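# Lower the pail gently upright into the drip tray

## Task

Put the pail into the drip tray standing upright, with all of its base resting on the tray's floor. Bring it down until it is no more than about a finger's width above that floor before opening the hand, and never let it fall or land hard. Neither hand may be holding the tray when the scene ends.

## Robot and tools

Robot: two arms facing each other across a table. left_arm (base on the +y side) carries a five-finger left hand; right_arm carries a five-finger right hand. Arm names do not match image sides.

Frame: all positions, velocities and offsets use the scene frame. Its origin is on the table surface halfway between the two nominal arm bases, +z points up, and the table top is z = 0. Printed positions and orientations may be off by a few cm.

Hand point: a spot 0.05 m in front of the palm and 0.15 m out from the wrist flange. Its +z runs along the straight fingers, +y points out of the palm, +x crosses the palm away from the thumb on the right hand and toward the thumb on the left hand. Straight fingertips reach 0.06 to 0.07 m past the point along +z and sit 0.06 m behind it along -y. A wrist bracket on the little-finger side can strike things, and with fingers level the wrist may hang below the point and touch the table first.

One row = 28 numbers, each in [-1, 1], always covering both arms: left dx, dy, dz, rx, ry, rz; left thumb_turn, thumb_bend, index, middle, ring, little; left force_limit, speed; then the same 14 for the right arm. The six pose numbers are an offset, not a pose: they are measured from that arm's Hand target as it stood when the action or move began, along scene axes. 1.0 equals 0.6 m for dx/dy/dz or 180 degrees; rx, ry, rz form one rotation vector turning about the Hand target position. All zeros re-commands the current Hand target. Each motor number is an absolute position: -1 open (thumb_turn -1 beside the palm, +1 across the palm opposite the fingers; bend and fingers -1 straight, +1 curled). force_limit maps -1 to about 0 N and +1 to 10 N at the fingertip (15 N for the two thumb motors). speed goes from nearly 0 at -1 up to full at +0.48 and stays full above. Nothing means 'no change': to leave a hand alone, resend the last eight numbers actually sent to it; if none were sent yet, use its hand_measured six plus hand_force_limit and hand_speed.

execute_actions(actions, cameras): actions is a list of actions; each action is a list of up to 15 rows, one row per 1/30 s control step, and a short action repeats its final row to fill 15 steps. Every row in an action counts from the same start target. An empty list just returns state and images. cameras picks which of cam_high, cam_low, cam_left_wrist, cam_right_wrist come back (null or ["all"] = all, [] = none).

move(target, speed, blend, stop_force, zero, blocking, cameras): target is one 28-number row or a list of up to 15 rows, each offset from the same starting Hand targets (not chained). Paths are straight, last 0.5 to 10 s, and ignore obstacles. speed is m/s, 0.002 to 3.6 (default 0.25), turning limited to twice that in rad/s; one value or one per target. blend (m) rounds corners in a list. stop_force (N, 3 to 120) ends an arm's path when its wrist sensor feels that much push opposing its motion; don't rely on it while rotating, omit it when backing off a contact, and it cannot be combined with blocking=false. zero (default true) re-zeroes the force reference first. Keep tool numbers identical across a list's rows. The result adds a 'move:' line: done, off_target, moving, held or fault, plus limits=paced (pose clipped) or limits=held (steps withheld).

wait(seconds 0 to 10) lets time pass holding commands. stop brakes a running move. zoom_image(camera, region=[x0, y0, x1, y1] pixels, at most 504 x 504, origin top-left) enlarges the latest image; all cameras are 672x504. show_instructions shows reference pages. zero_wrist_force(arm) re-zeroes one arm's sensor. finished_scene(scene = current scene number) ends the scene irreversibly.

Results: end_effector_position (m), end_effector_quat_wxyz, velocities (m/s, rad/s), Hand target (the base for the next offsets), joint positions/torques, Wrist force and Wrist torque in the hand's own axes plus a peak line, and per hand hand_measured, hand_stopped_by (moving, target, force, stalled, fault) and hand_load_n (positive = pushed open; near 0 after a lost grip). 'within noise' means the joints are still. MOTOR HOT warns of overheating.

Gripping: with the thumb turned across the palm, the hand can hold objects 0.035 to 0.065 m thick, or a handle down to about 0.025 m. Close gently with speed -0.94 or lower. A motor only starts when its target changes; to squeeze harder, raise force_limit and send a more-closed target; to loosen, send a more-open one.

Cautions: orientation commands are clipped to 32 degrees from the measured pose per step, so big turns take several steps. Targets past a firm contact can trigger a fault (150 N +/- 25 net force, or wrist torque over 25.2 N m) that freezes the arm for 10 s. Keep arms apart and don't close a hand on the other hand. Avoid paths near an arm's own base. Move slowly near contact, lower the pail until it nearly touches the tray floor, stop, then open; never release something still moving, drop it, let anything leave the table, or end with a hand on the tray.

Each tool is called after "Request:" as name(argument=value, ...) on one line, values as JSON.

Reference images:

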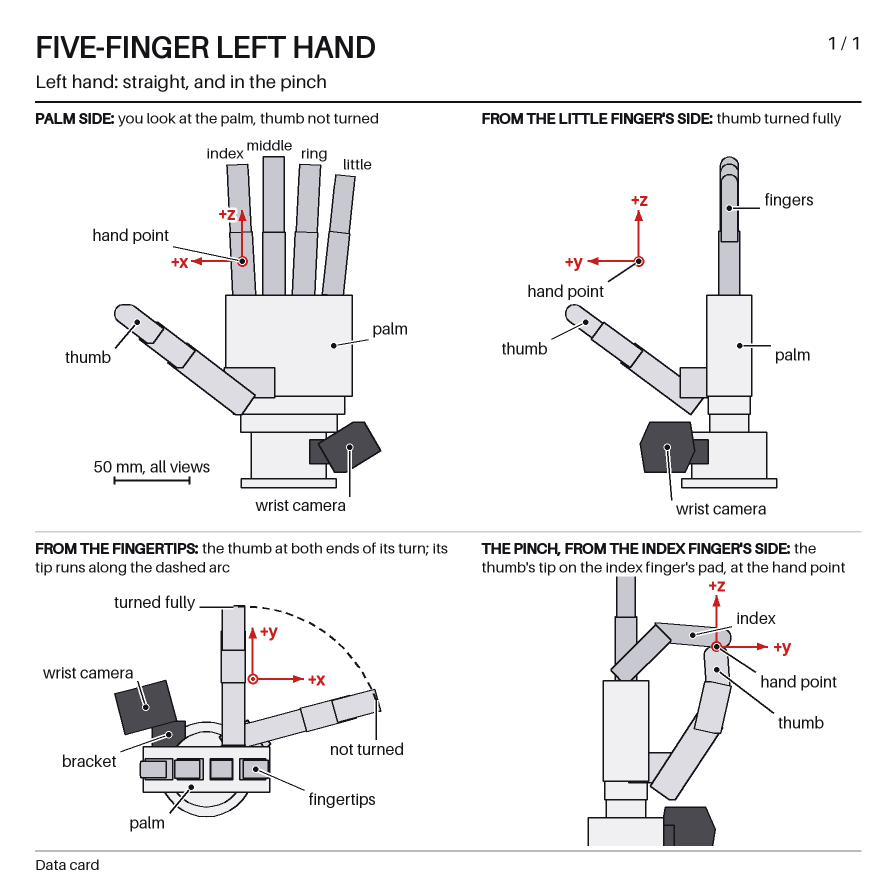

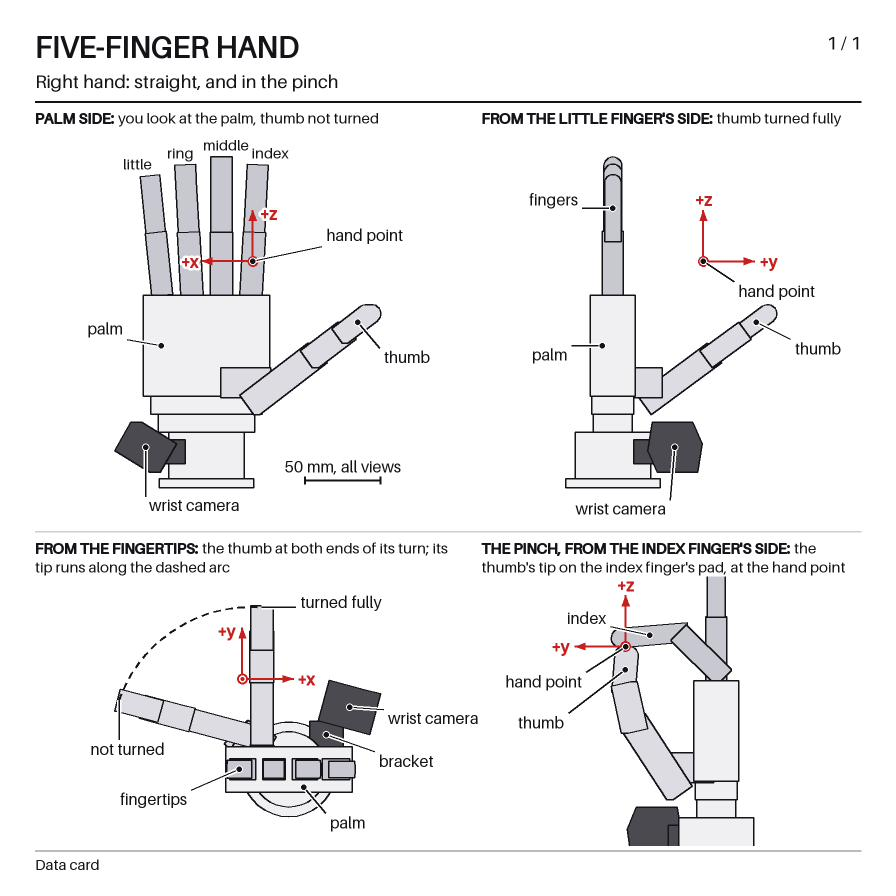

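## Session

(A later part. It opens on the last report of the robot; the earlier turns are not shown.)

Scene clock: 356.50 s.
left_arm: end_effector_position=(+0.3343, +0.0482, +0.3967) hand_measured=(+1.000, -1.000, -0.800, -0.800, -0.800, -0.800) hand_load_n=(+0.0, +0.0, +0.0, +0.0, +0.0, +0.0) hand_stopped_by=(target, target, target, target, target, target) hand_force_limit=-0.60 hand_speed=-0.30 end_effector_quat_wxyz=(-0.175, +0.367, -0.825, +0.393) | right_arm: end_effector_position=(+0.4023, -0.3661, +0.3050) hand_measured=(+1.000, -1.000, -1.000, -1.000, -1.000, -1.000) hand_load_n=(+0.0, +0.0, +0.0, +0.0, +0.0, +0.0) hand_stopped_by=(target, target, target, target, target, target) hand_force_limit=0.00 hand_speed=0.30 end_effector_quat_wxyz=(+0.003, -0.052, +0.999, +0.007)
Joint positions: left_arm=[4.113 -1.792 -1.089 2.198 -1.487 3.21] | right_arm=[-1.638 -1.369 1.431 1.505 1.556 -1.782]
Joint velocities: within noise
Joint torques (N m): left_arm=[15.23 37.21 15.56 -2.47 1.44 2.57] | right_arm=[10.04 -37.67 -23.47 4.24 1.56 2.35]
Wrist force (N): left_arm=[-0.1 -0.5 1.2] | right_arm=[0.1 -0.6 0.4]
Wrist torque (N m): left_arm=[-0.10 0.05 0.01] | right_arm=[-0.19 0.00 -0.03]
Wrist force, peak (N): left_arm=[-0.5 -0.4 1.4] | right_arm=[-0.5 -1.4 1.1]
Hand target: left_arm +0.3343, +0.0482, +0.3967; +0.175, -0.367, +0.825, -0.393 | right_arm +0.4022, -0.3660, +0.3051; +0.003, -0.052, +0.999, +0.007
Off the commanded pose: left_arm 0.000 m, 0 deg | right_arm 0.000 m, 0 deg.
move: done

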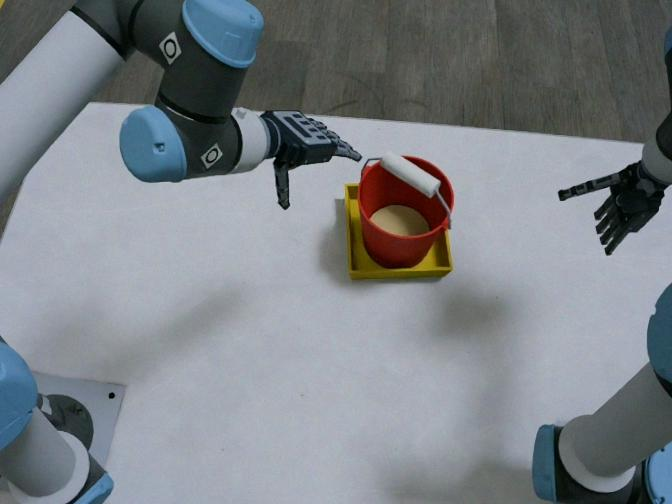

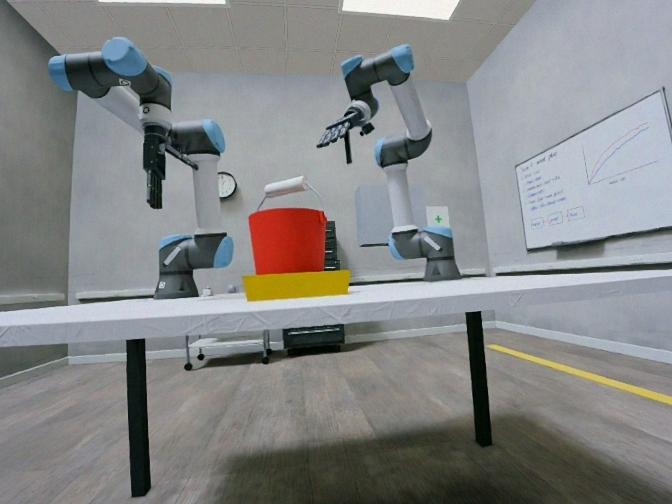

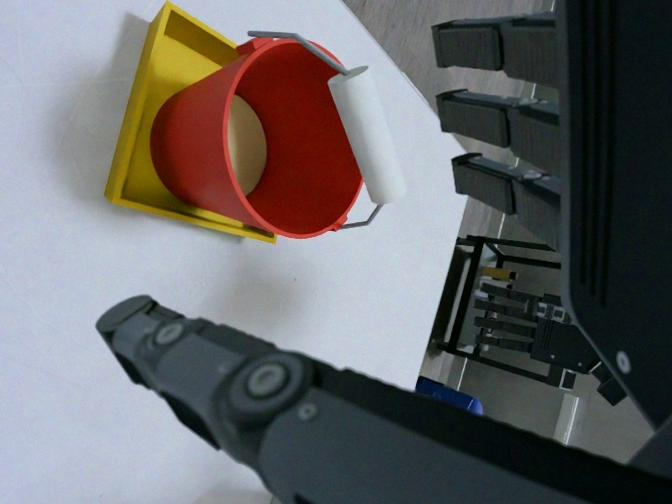

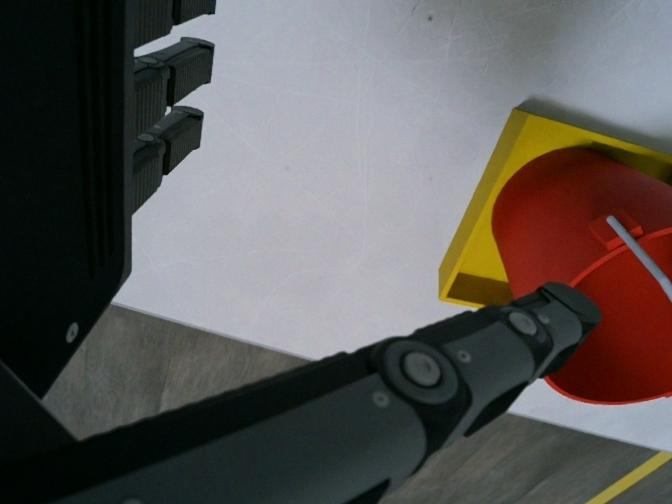

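Request:
move(target=[[0, 0, 0, 0, 0, 0, 1, -1, -0.8, -0.8, -0.8, -0.8, -0.6, -0.3, 0.1195, 0.1152, 0, 0, 0, 0.5, -1, -1, -1, -1, -1, -1, 0, 0.3]], speed=[0.4])

Request:
zoom_image(camera="cam_right_wrist", region=[200, 0, 672, 504])

Scene clock: 365.50 s.
left_arm: end_effector_position=(+0.3343, +0.0482, +0.3967) hand_measured=(+1.000, -1.000, -0.800, -0.800, -0.800, -0.800) hand_load_n=(+0.0, +0.0, +0.0, +0.0, +0.0, +0.0) hand_stopped_by=(target, target, target, target, target, target) hand_force_limit=-0.60 hand_speed=-0.30 end_effector_quat_wxyz=(-0.175, +0.367, -0.825, +0.393) | right_arm: end_effector_position=(+0.4739, -0.2969, +0.3051) hand_measured=(-1.000, -1.000, -1.000, -1.000, -1.000, -1.000) hand_load_n=(+0.0, +0.0, +0.0, +0.0, +0.0, +0.0) hand_stopped_by=(target, target, target, target, target, target) hand_force_limit=0.00 hand_speed=0.30 end_effector_quat_wxyz=(-0.003, -0.743, +0.669, +0.007)
Joint positions: left_arm=[4.113 -1.792 -1.089 2.198 -1.487 3.21] | right_arm=[-1.408 -0.823 0.621 1.786 1.564 -3.123]
Joint velocities: within noise
Joint torques (N m): left_arm=[14.93 36.37 19.91 -1.4 1.37 2.43] | right_arm=[7.14 -31.23 -23.01 4.43 1.47 -2.04]
Wrist force (N): left_arm=[-0.2 -0.5 1.1] | right_arm=[-1.0 -0.6 -0.5]
Wrist torque (N m): left_arm=[-0.09 0.06 0.01] | right_arm=[-0.13 0.18 -0.15]
Wrist force, peak (N): left_arm=[-0.5 -0.6 1.3] | right_arm=[-1.2 -0.6 -0.4]
Hand target: left_arm +0.3343, +0.0482, +0.3967; +0.175, -0.367, +0.825, -0.393 | right_arm +0.4739, -0.2969, +0.3051; +0.003, +0.743, -0.669, -0.007
Off the commanded pose: left_arm 0.000 m, 0 deg | right_arm 0.000 m, 0 deg.
move: done

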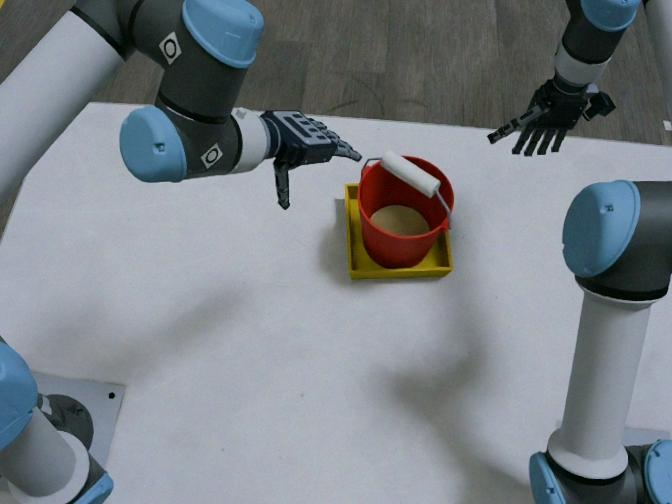

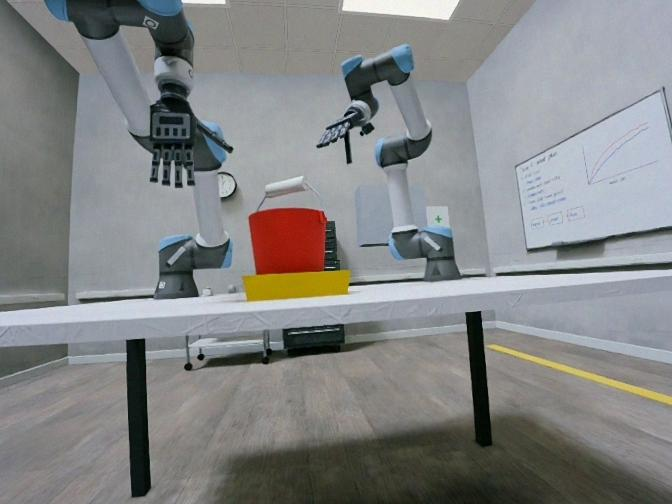

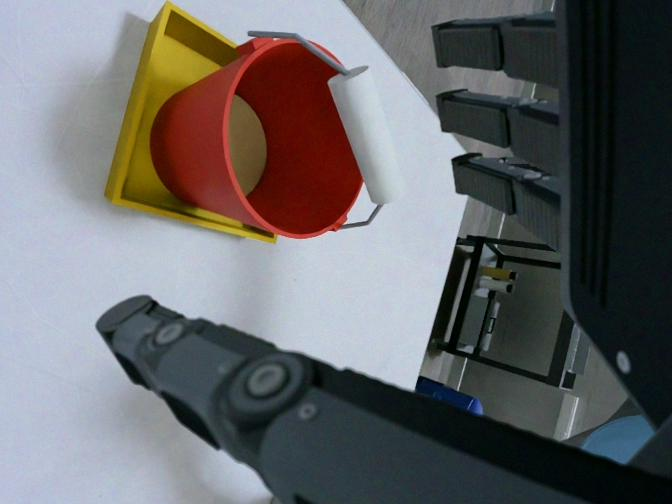

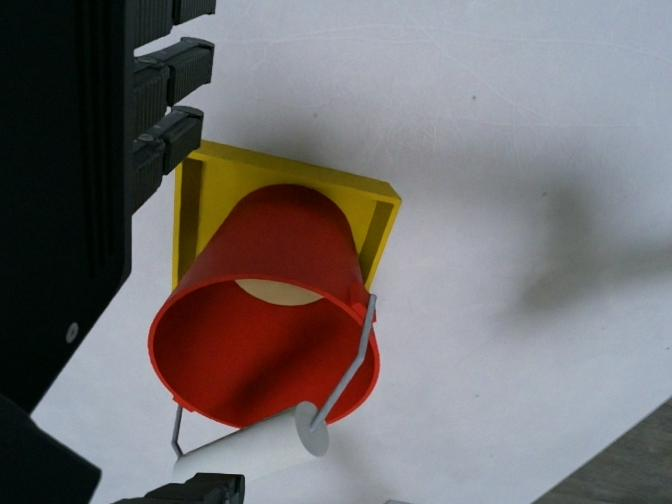

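Scaled by 1.000.

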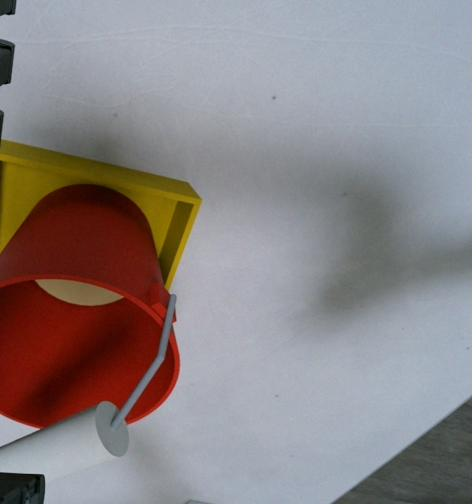

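Request:
zoom_image(camera="cam_right_wrist", region=[160, 110, 420, 300])

Request:
zoom_image(camera="cam_high", region=[330, 130, 470, 290])

Scaled by 1.938 from the camera's 672x504 image, which has a finer 960x720 frame.

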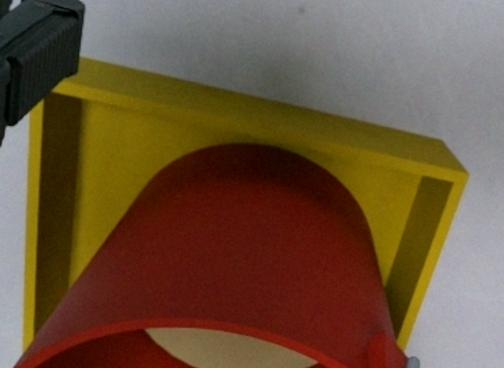

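Scaled by 3.150 from the camera's 672x504 image, which has a finer 960x720 frame.

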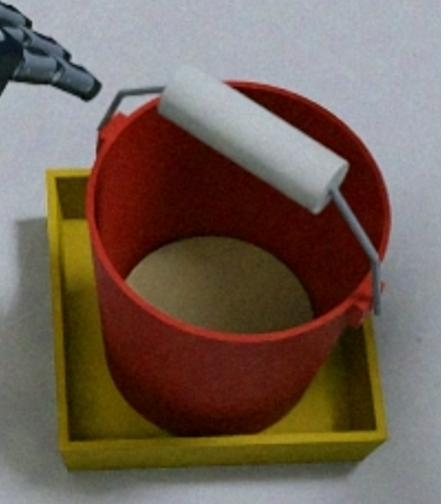

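Request:
zoom_image(camera="cam_high", region=[470, 40, 640, 180])

Scaled by 2.965 from the camera's 672x504 image, which has a finer 960x720 frame.

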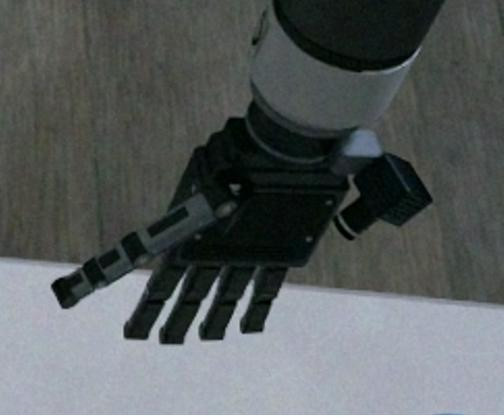

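Request:
move(target=[[0.1095, 0.253, -0.2445, 0.1037, 0.27, 0.2177, -1, -1, -1, -1, -1, -1, -0.6, -0.3, -0.0898, -0.0052, -0.3085, 0, 0, 0, -1, -1, -1, -1, -1, -1, 0, 0.3]], speed=[0.3], cameras=["cam_high"])

Request:
zoom_image(camera="cam_high", region=[470, 100, 640, 280])

Request:
zoom_image(camera="cam_high", region=[150, 100, 330, 280])

Scene clock: 379.23 s.
left_arm: end_effector_position=(+0.3999, +0.1999, +0.2500) hand_measured=(-1.000, -1.000, -1.000, -1.000, -1.000, -1.000) hand_load_n=(+0.0, +0.0, +0.0, +0.0, +0.0, +0.0) hand_stopped_by=(target, target, target, target, target, target) hand_force_limit=-0.60 hand_speed=-0.30 end_effector_quat_wxyz=(+0.000, +0.707, -0.707, +0.001) | right_arm: end_effector_position=(+0.4201, -0.3000, +0.1200) hand_measured=(-1.000, -1.000, -1.000, -1.000, -1.000, -1.000) hand_load_n=(+0.0, +0.0, +0.0, +0.0, +0.0, +0.0) hand_stopped_by=(target, target, target, target, target, target) hand_force_limit=0.00 hand_speed=0.30 end_effector_quat_wxyz=(-0.003, -0.743, +0.669, +0.007)
Joint positions: left_arm=[4.428 -2.197 -0.961 1.588 -1.571 2.83] | right_arm=[-1.402 -0.935 1.29 1.229 1.564 -3.117]
Joint velocities: within noise
Joint torques (N m): left_arm=[14.58 27.01 27.61 -4.98 -1 -2.44] | right_arm=[8.62 -27.89 -7.19 0 -1.06 2.52]
Wrist force (N): left_arm=[-0.1 -0.3 0.8] | right_arm=[-0.3 -0.8 0.4]
Wrist torque (N m): left_arm=[-0.14 0.08 0.09] | right_arm=[-0.19 0.01 -0.03]
Wrist force, peak (N): left_arm=[-0.6 -0.7 1.2] | right_arm=[-1.1 -0.6 -0.9]
Hand target: left_arm +0.4000, +0.2000, +0.2500; +0.000, +0.707, -0.707, +0.000 | right_arm +0.4200, -0.3000, +0.1200; +0.003, +0.743, -0.669, -0.007
Off the commanded pose: left_arm 0.000 m, 0 deg | right_arm 0.000 m, 0 deg.
move: done
Images, in order (width x height): cam_high 672x504.

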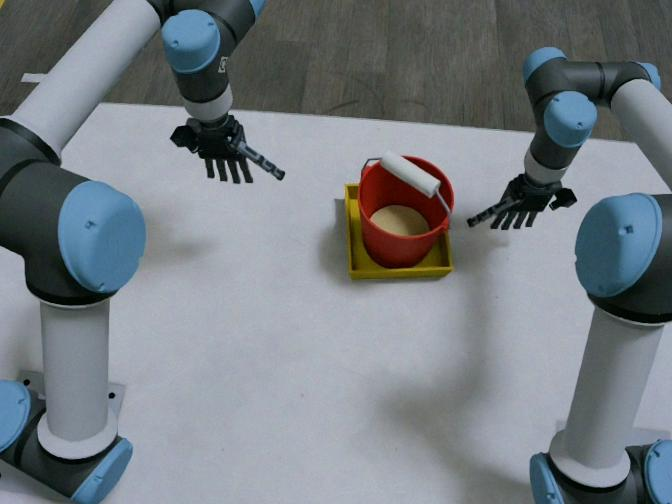

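Scaled by 2.800 from the camera's 672x504 image, which has a finer 960x720 frame.

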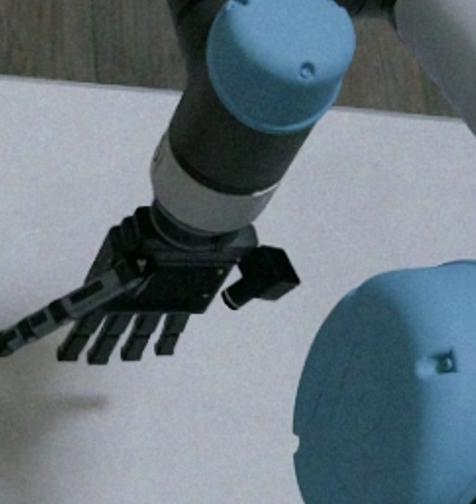

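Scaled by 2.800 from the camera's 672x504 image, which has a finer 960x720 frame.

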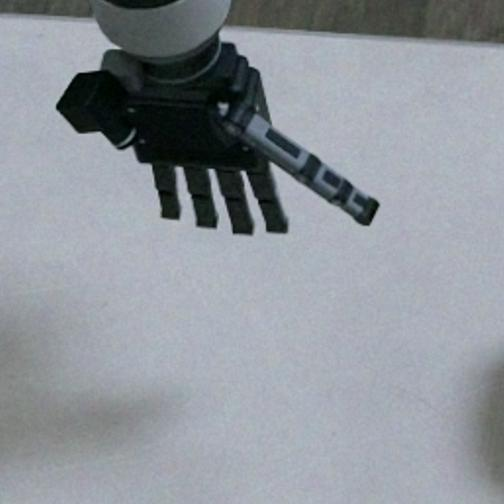

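Request:
move(target=[[0, 0, -0.2167, 0, 0, 0, -1, -1, -1, -1, -1, -1, -0.6, -0.3, -0.2333, 0.0833, 0, 0, 0, 0, -1, -1, -1, -1, -1, -1, 0, 0.3]], speed=[0.3], cameras=["cam_high"])

Request:
zoom_image(camera="cam_high", region=[440, 160, 600, 340])

Request:
zoom_image(camera="cam_high", region=[150, 120, 330, 300])

Scene clock: 383.27 s.
left_arm: end_effector_position=(+0.3999, +0.2000, +0.1200) hand_measured=(-1.000, -1.000, -1.000, -1.000, -1.000, -1.000) hand_load_n=(+0.0, +0.0, +0.0, +0.0, +0.0, +0.0) hand_stopped_by=(target, target, target, target, target, target) hand_force_limit=-0.60 hand_speed=-0.30 end_effector_quat_wxyz=(+0.000, +0.707, -0.707, +0.000) | right_arm: end_effector_position=(+0.2801, -0.2501, +0.1200) hand_measured=(-1.000, -1.000, -1.000, -1.000, -1.000, -1.000) hand_load_n=(+0.0, +0.0, +0.0, +0.0, -0.5, +0.0) hand_stopped_by=(target, target, target, target, target, target) hand_force_limit=0.00 hand_speed=0.30 end_effector_quat_wxyz=(-0.003, -0.743, +0.669, +0.007)
Joint positions: left_arm=[4.428 -2.255 -1.202 1.887 -1.571 2.83] | right_arm=[-1.234 -1.16 1.649 1.094 1.562 -2.949]
Joint velocities: within noise
Joint torques (N m): left_arm=[14.8 28.95 11.28 0.04 1.04 -2.55] | right_arm=[7.54 -41.9 -7.13 0.1 1.49 2.66]
Wrist force (N): left_arm=[-0.4 -0.1 0.9] | right_arm=[0.2 -0.2 0.0]
Wrist torque (N m): left_arm=[-0.11 0.12 0.07] | right_arm=[-0.09 -0.03 -0.07]
Wrist force, peak (N): left_arm=[-0.4 -0.1 2.2] | right_arm=[0.3 -1.8 0.3]
Hand target: left_arm +0.4000, +0.2000, +0.1199; +0.000, +0.707, -0.707, +0.000 | right_arm +0.2801, -0.2501, +0.1200; +0.003, +0.743, -0.669, -0.007
Off the commanded pose: left_arm 0.000 m, 0 deg | right_arm 0.000 m, 0 deg.
move: done
Images, in order (width x height): cam_high 672x504.

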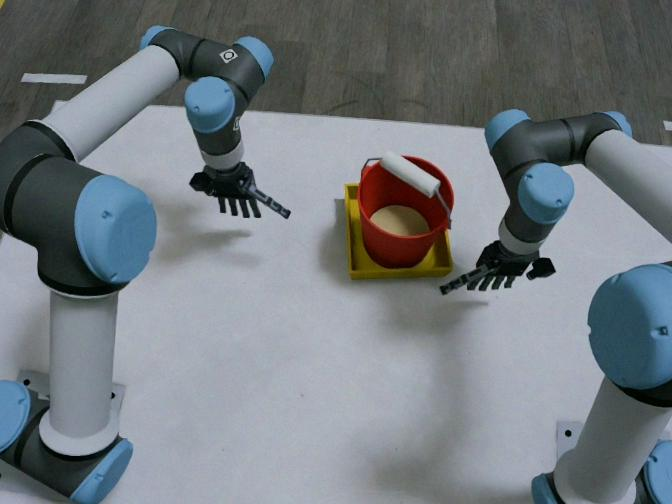

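Scaled by 2.800 from the camera's 672x504 image, which has a finer 960x720 frame.

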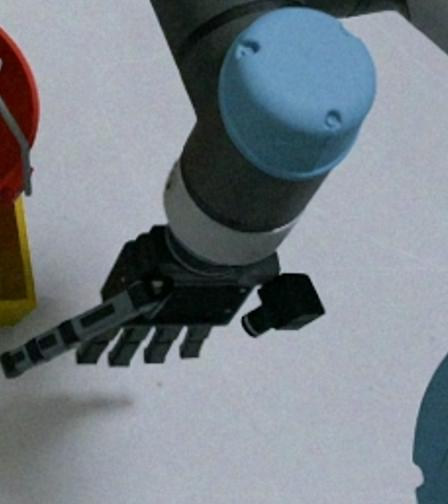

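Scaled by 2.800 from the camera's 672x504 image, which has a finer 960x720 frame.

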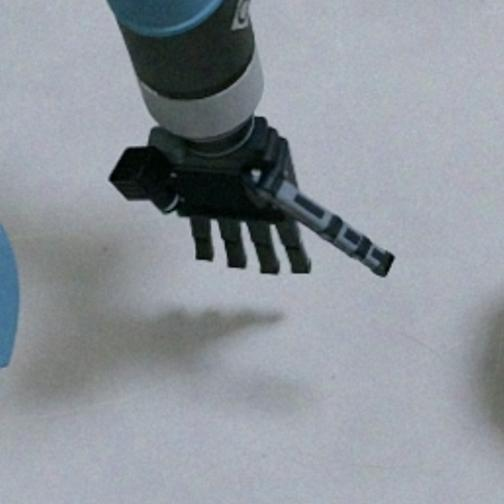

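Request:
move(target=[[-0.2333, -0.1667, 0, 0, 0, 0, -1, -1, -1, -1, -1, -1, -0.6, -0.3, 0.2833, -0.1833, 0.2167, 0, 0, 0, -1, -1, -1, -1, -1, -1, 0, 0.3]], speed=[0.3], cameras=["cam_high"])

Request:
zoom_image(camera="cam_high", region=[470, 60, 640, 240])

Request:
zoom_image(camera="cam_high", region=[200, 180, 380, 360])

Scene clock: 386.37 s.
left_arm: end_effector_position=(+0.2600, +0.1000, +0.1199) hand_measured=(-1.000, -1.000, -1.000, -1.000, -1.000, -1.000) hand_load_n=(+0.0, +0.0, +0.0, +0.0, +0.0, +0.0) hand_stopped_by=(target, target, target, target, target, target) hand_force_limit=-0.60 hand_speed=-0.30 end_effector_quat_wxyz=(+0.000, +0.707, -0.707, +0.000) | right_arm: end_effector_position=(+0.4500, -0.3600, +0.2500) hand_measured=(-1.000, -1.000, -1.000, -1.000, -1.000, -1.000) hand_load_n=(+0.0, +0.0, +0.0, +0.0, +0.0, +0.0) hand_stopped_by=(target, target, target, target, target, target) hand_force_limit=0.00 hand_speed=0.30 end_effector_quat_wxyz=(-0.003, -0.743, +0.669, +0.007)
Joint positions: left_arm=[4.136 -2.156 -1.369 1.955 -1.571 2.538] | right_arm=[-1.52 -0.975 1.018 1.542 1.565 -3.235]
Joint velocities: within noise
Joint torques (N m): left_arm=[-15.13 39.92 22.84 -0.87 -1.33 -2.63] | right_arm=[-6 -27.47 -25.58 4.46 1.52 -2.39]
Wrist force (N): left_arm=[-0.3 -0.1 0.7] | right_arm=[0.0 -0.5 -0.1]
Wrist torque (N m): left_arm=[-0.11 0.11 0.08] | right_arm=[-0.14 0.01 -0.04]
Wrist force, peak (N): left_arm=[-1.2 -1.1 0.9] | right_arm=[0.7 -1.1 -1.0]
Hand target: left_arm +0.2600, +0.1000, +0.1199; +0.000, +0.707, -0.707, +0.000 | right_arm +0.4500, -0.3600, +0.2500; +0.003, +0.743, -0.669, -0.007
Off the commanded pose: left_arm 0.000 m, 0 deg | right_arm 0.000 m, 0 deg.
move: done
Images, in order (width x height): cam_high 672x504.

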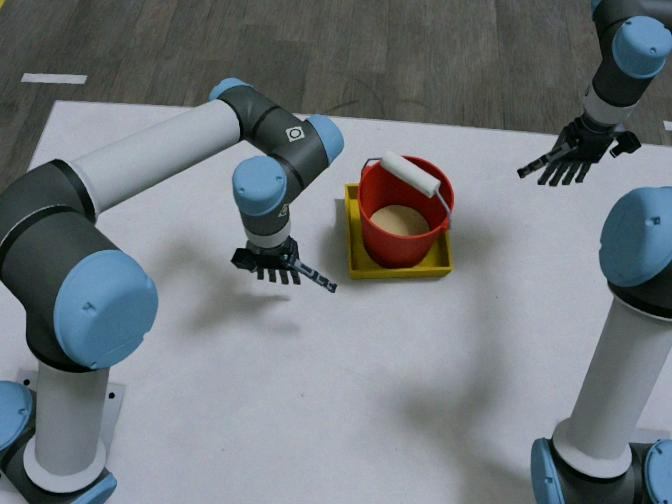

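Scaled by 2.800 from the camera's 672x504 image, which has a finer 960x720 frame.

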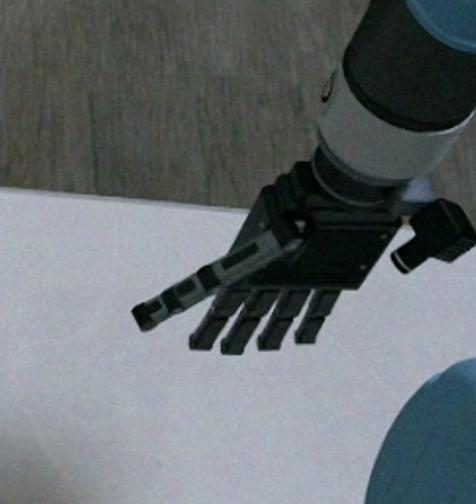

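Scaled by 2.800 from the camera's 672x504 image, which has a finer 960x720 frame.

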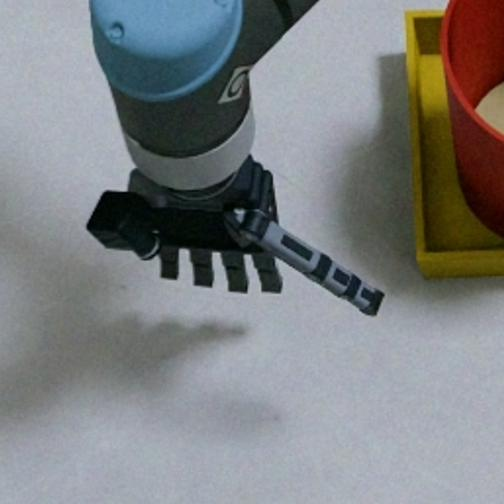

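Request:
move(target=[[0.05, -0.05, 0.42, 0, 0, 0, -1, -1, -1, -1, -1, -1, -0.6, -0.3, 0, 0, 0, 0, 0, 0, -1, -1, -1, -1, -1, -1, 0, 0.3], [0.1633, -0.2483, 0.40, 0, 0, 0, -1, -1, -1, -1, -1, -1, -0.6, -0.3, 0, 0, 0, 0, 0, 0, -1, -1, -1, -1, -1, -1, 0, 0.3], [0.1633, -0.2483, 0.2917, 0, 0, 0, -1, -1, -1, -1, -1, -1, -0.6, -0.3, 0, 0, 0, 0, 0, 0, -1, -1, -1, -1, -1, -1, 0, 0.3]], speed=[0.3, 0.3, 0.1])

Request:
zoom_image(camera="cam_high", region=[320, 130, 480, 290])

Request:
zoom_image(camera="cam_low", region=[220, 130, 380, 310])

Scene clock: 421.87 s.
left_arm: end_effector_position=(+0.3570, -0.0478, +0.2942) hand_measured=(-1.000, -1.000, -1.000, -1.000, -1.000, -1.000) hand_load_n=(+0.0, +0.0, +0.0, +0.0, +0.0, +0.0) hand_stopped_by=(target, target, target, target, target, target) hand_force_limit=-0.60 hand_speed=-0.30 end_effector_quat_wxyz=(+0.034, +0.726, -0.678, +0.109) | right_arm: end_effector_position=(+0.4500, -0.3600, +0.2500) hand_measured=(-1.000, -1.000, -1.000, -1.000, -1.000, -1.000) hand_load_n=(+0.0, +0.0, +0.0, +0.0, +0.0, +0.0) hand_stopped_by=(target, target, target, target, target, target) hand_force_limit=0.00 hand_speed=0.30 end_effector_quat_wxyz=(-0.003, -0.743, +0.669, +0.007)
Joint positions: left_arm=[4.071 -2.619 -0.035 1.296 -1.487 2.394] | right_arm=[-1.52 -0.975 1.018 1.542 1.565 -3.235]
Joint velocities: within noise
Joint torques (N m): left_arm=[-15.64 36.69 24.75 -4.2 -1.21 2.48] | right_arm=[-5.64 -28.78 -22.01 4.45 1.61 -2.31]
Wrist force (N): left_arm=[-0.3 0.0 1.0] | right_arm=[-0.2 -0.6 -0.1]
Wrist torque (N m): left_arm=[-0.10 0.09 0.02] | right_arm=[-0.16 0.03 -0.05]
Wrist force, peak (N): left_arm=[0.4 -1.0 2.7] | right_arm=[-0.4 -0.9 -0.1]
Hand target: left_arm +0.3580, -0.0490, +0.2950; +0.000, +0.707, -0.707, +0.000 | right_arm +0.4500, -0.3600, +0.2500; +0.003, +0.743, -0.669, -0.007
Off the commanded pose: left_arm 0.002 m, 14 deg | right_arm 0.000 m, 0 deg.
elbow stopped short (left arm): the move would have taken joint 3 (elbow) straighter than the controller allows.
move: off_target (left_arm)

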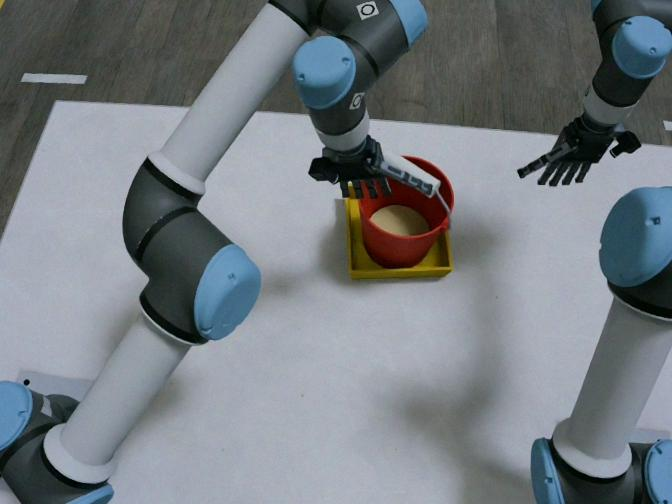

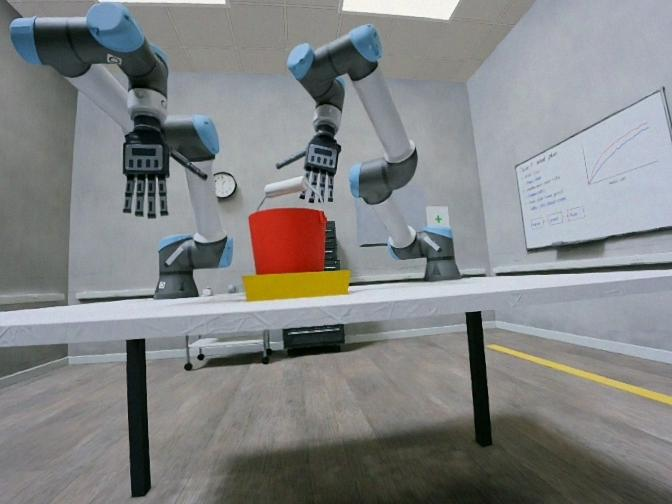

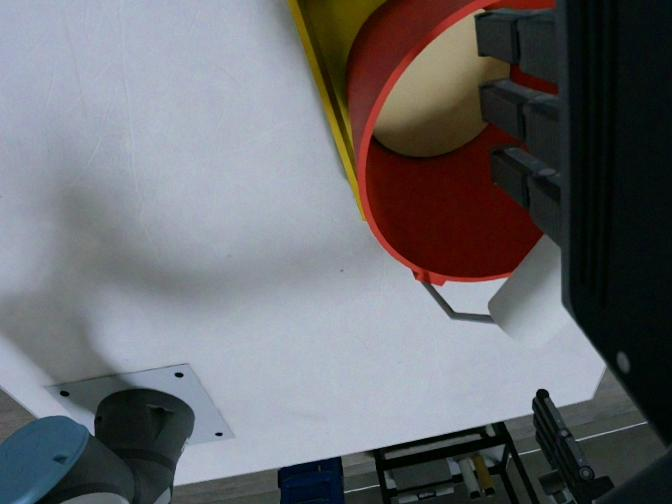

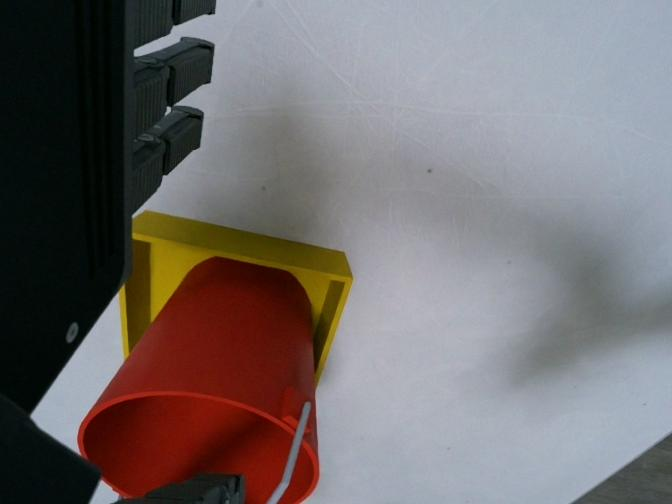

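Scaled by 3.150 from the camera's 672x504 image, which has a finer 960x720 frame.

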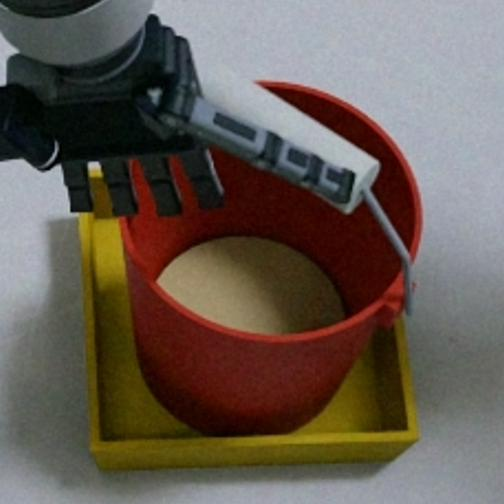

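Scaled by 2.800 from the camera's 672x504 image, which has a finer 960x720 frame.

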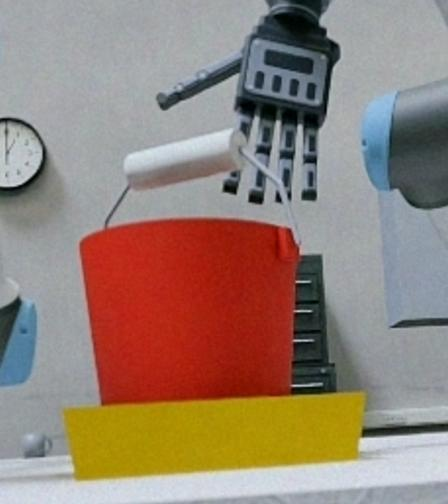

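Request:
move(target=[[-0.05, 0.3, 0.1, 0, 0, 0, -1, -1, -1, -1, -1, -1, -0.6, -0.3, 0, 0, 0.2, 0, 0, 0, -1, -1, -1, -1, -1, -1, 0, 0.3], [-0.05, 0.5, 0.1, 0, 0, 0, -1, -1, -1, -1, -1, -1, -0.6, -0.3, -0.015, 0.3807, 0.15, 0, 0, 0, -1, -1, -1, -1, -1, -1, 0, 0.3], [-0.05, 0.5, 0.1, 0, 0, 0, -1, -1, -1, -1, -1, -1, -0.6, -0.3, -0.015, 0.3807, 0.075, 0, 0, 0, -1, -1, -1, -1, -1, -1, 0, 0.3]], speed=[0.3, 0.3, 0.1])

Request:
zoom_image(camera="cam_high", region=[340, 110, 500, 270])

Request:
zoom_image(camera="cam_low", region=[200, 100, 380, 310])

Scene clock: 432.20 s.
left_arm: end_effector_position=(+0.3280, +0.2510, +0.3550) hand_measured=(-1.000, -1.000, -1.000, -1.000, -1.000, -1.000) hand_load_n=(+0.0, +0.0, +0.0, +0.0, +0.0, +0.0) hand_stopped_by=(target, target, target, target, target, target) hand_force_limit=-0.60 hand_speed=-0.30 end_effector_quat_wxyz=(+0.000, +0.707, -0.707, +0.000) | right_arm: end_effector_position=(+0.4411, -0.1315, +0.2950) hand_measured=(-1.000, -1.000, -1.000, -1.000, -1.000, -1.000) hand_load_n=(+0.0, +0.0, +0.0, +0.0, +0.0, +0.0) hand_stopped_by=(target, target, target, target, target, target) hand_force_limit=0.00 hand_speed=0.30 end_effector_quat_wxyz=(-0.003, -0.743, +0.669, +0.007)
Joint positions: left_arm=[4.487 -1.96 -1.055 1.445 -1.57 2.889] | right_arm=[-1.126 -0.517 0.068 2.031 1.561 -2.841]
Joint velocities: within noise
Joint torques (N m): left_arm=[15.96 41.91 11.78 -0.17 1.18 2.41] | right_arm=[7.53 -63.43 -8.76 -0.26 1.86 -2.37]
Wrist force (N): left_arm=[-0.5 -0.1 1.1] | right_arm=[-0.1 -0.6 0.1]
Wrist torque (N m): left_arm=[-0.13 0.13 0.06] | right_arm=[-0.20 0.00 -0.06]
Wrist force, peak (N): left_arm=[0.6 0.1 2.0] | right_arm=[-1.4 -0.9 1.3]
Hand target: left_arm +0.3280, +0.2510, +0.3550; +0.000, +0.707, -0.707, +0.000 | right_arm +0.4410, -0.1316, +0.2950; +0.003, +0.743, -0.669, -0.007
Off the commanded pose: left_arm 0.000 m, 0 deg | right_arm 0.000 m, 0 deg.
elbow stopped short (right arm): the move would have taken joint 3 (elbow) straighter than the controller allows.
move: done

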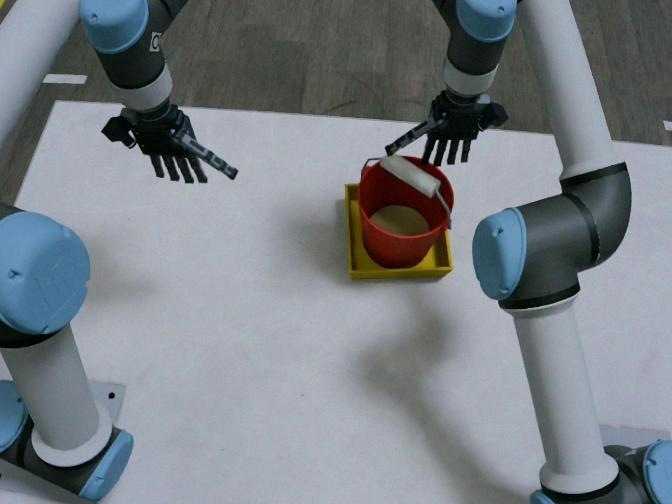

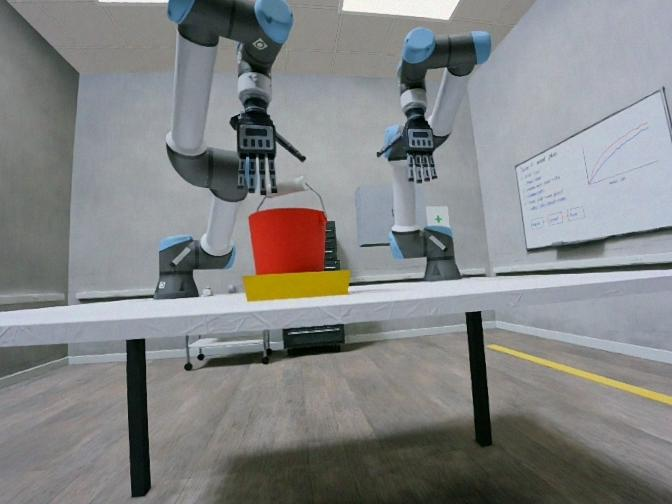

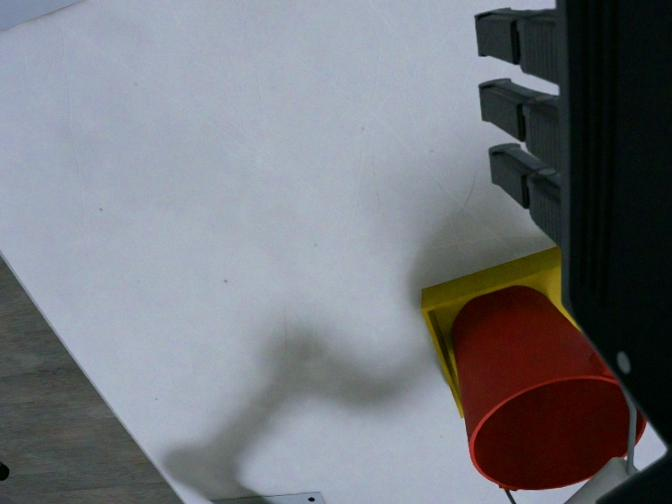

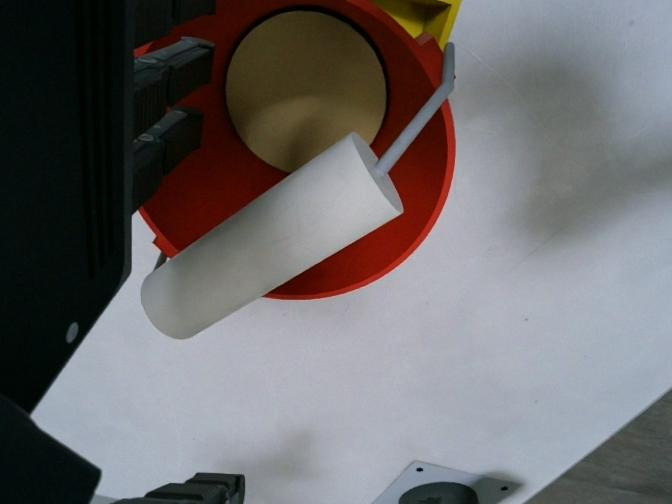

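Scaled by 3.150 from the camera's 672x504 image, which has a finer 960x720 frame.

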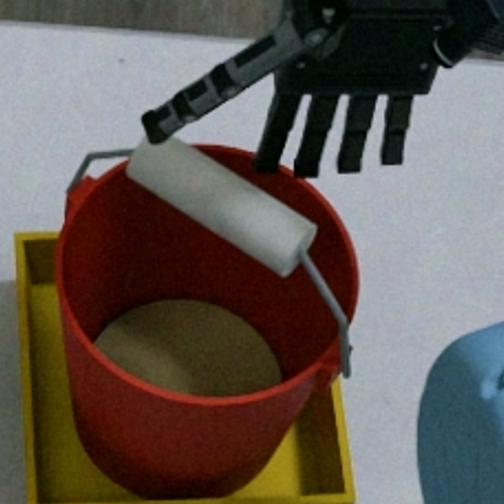

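Scaled by 2.400 from the camera's 672x504 image, which has a finer 960x720 frame.

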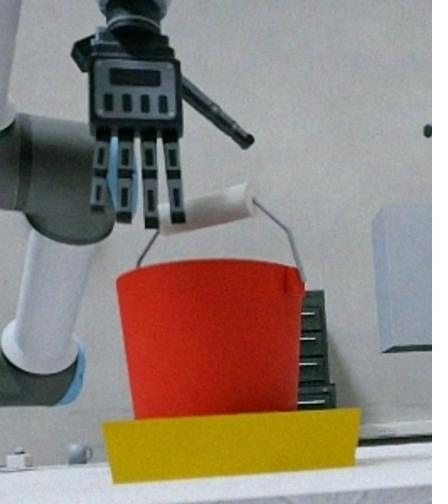

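Request:
move(target=[[0, 0, 0, 0, 0, 0, -1, -1, -1, -1, -1, -1, -0.6, -0.3, -0.1115, 0.1005, 0, 0, 0, 0, -1, -1, -1, -1, -1, -1, 0, 0.3], [0, 0, 0, 0, 0, 0, -1, -1, -1, -1, -1, -1, -0.6, -0.3, -0.1387, 0.125, -0.03, 0, 0, 0, -1, -1, -1, -1, -1, -1, 0, 0.3]], speed=[0.06, 0.05], stop_force=6)

Request:
zoom_image(camera="cam_high", region=[320, 110, 480, 290])

Request:
zoom_image(camera="cam_low", region=[200, 100, 380, 310])

Scene clock: 436.67 s.
left_arm: end_effector_position=(+0.3280, +0.2510, +0.3550) hand_measured=(-1.000, -1.000, -1.000, -1.000, -1.000, -1.000) hand_load_n=(+0.0, +0.0, +0.0, +0.0, +0.0, +0.0) hand_stopped_by=(target, target, target, target, target, target) hand_force_limit=-0.60 hand_speed=-0.30 end_effector_quat_wxyz=(+0.000, +0.707, -0.707, +0.000) | right_arm: end_effector_position=(+0.3578, -0.0566, +0.2770) hand_measured=(-1.000, -1.000, -1.000, -1.000, -1.000, -1.000) hand_load_n=(+0.0, +0.0, +0.5, +0.0, +0.0, +0.5) hand_stopped_by=(target, target, target, target, target, target) hand_force_limit=0.00 hand_speed=0.30 end_effector_quat_wxyz=(-0.003, -0.743, +0.669, +0.007)
Joint positions: left_arm=[4.487 -1.96 -1.055 1.445 -1.57 2.889] | right_arm=[-0.955 -0.7 0.471 1.808 1.559 -2.67]
Joint velocities: within noise
Joint torques (N m): left_arm=[14.98 42.55 16.82 -0.25 1.2 2.5] | right_arm=[8.71 -59.93 -10.15 0.09 -1.66 2.32]
Wrist force (N): left_arm=[-0.6 -0.2 1.1] | right_arm=[1.0 -2.3 -2.2]
Wrist torque (N m): left_arm=[-0.14 0.15 0.05] | right_arm=[0.10 0.17 0.00]
Wrist force, peak (N): left_arm=[-0.6 -0.3 1.3] | right_arm=[1.3 -2.5 -2.9]
Hand target: left_arm +0.3280, +0.2510, +0.3550; +0.000, +0.707, -0.707, +0.000 | right_arm +0.3578, -0.0566, +0.2770; +0.003, +0.743, -0.669, -0.007
Off the commanded pose: left_arm 0.000 m, 0 deg | right_arm 0.000 m, 0 deg.
move: done

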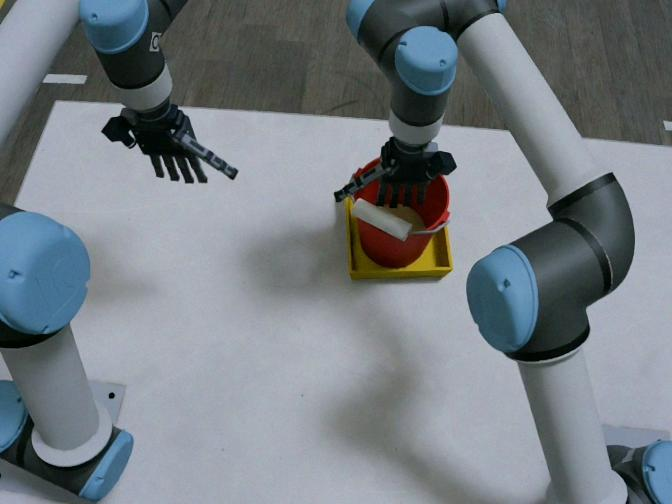

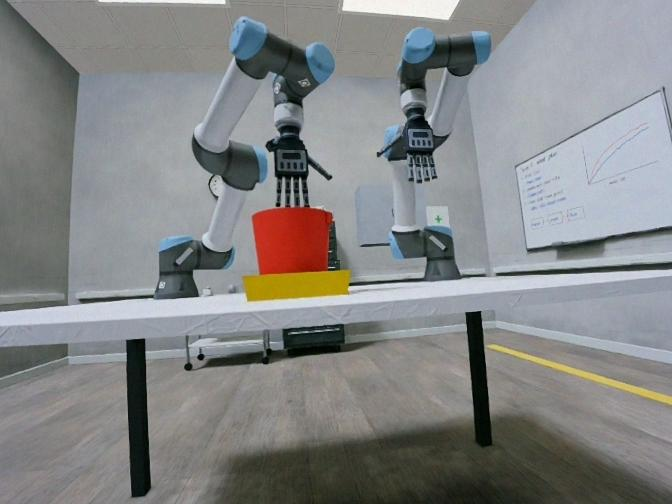

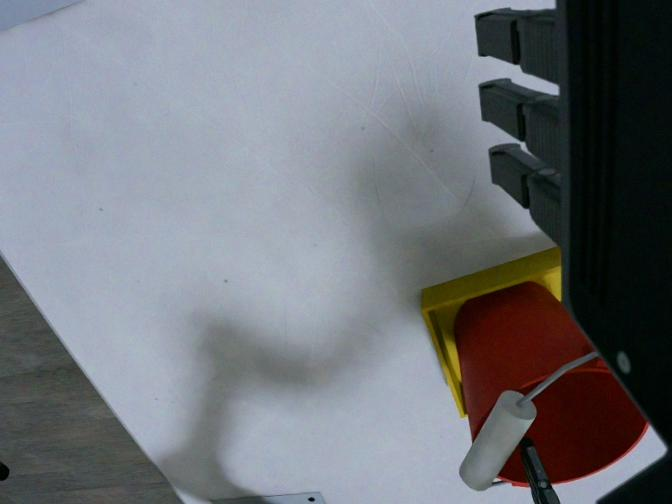

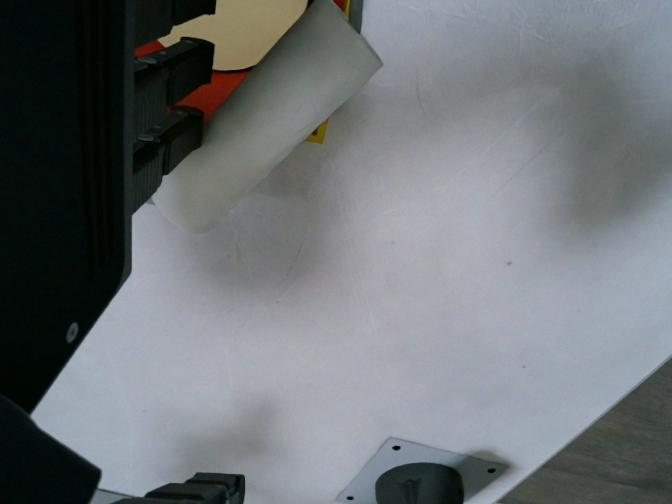

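Scaled by 2.800 from the camera's 672x504 image, which has a finer 960x720 frame.

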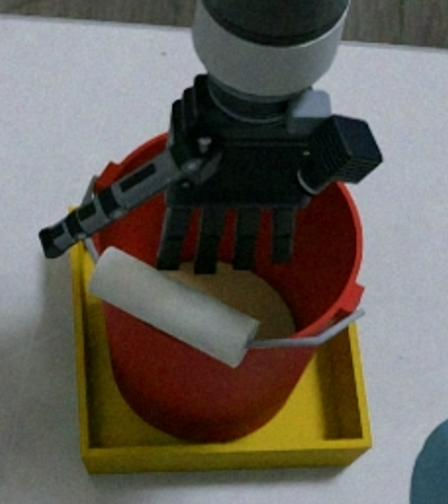

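Scaled by 2.400 from the camera's 672x504 image, which has a finer 960x720 frame.

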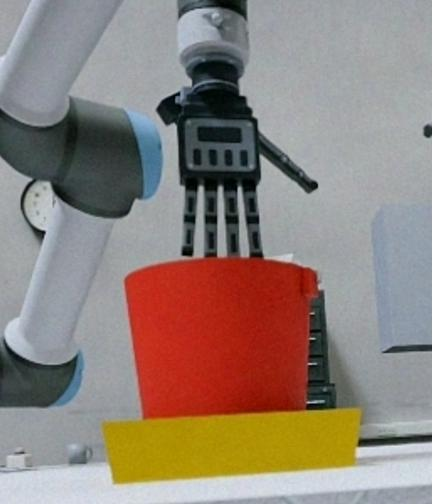

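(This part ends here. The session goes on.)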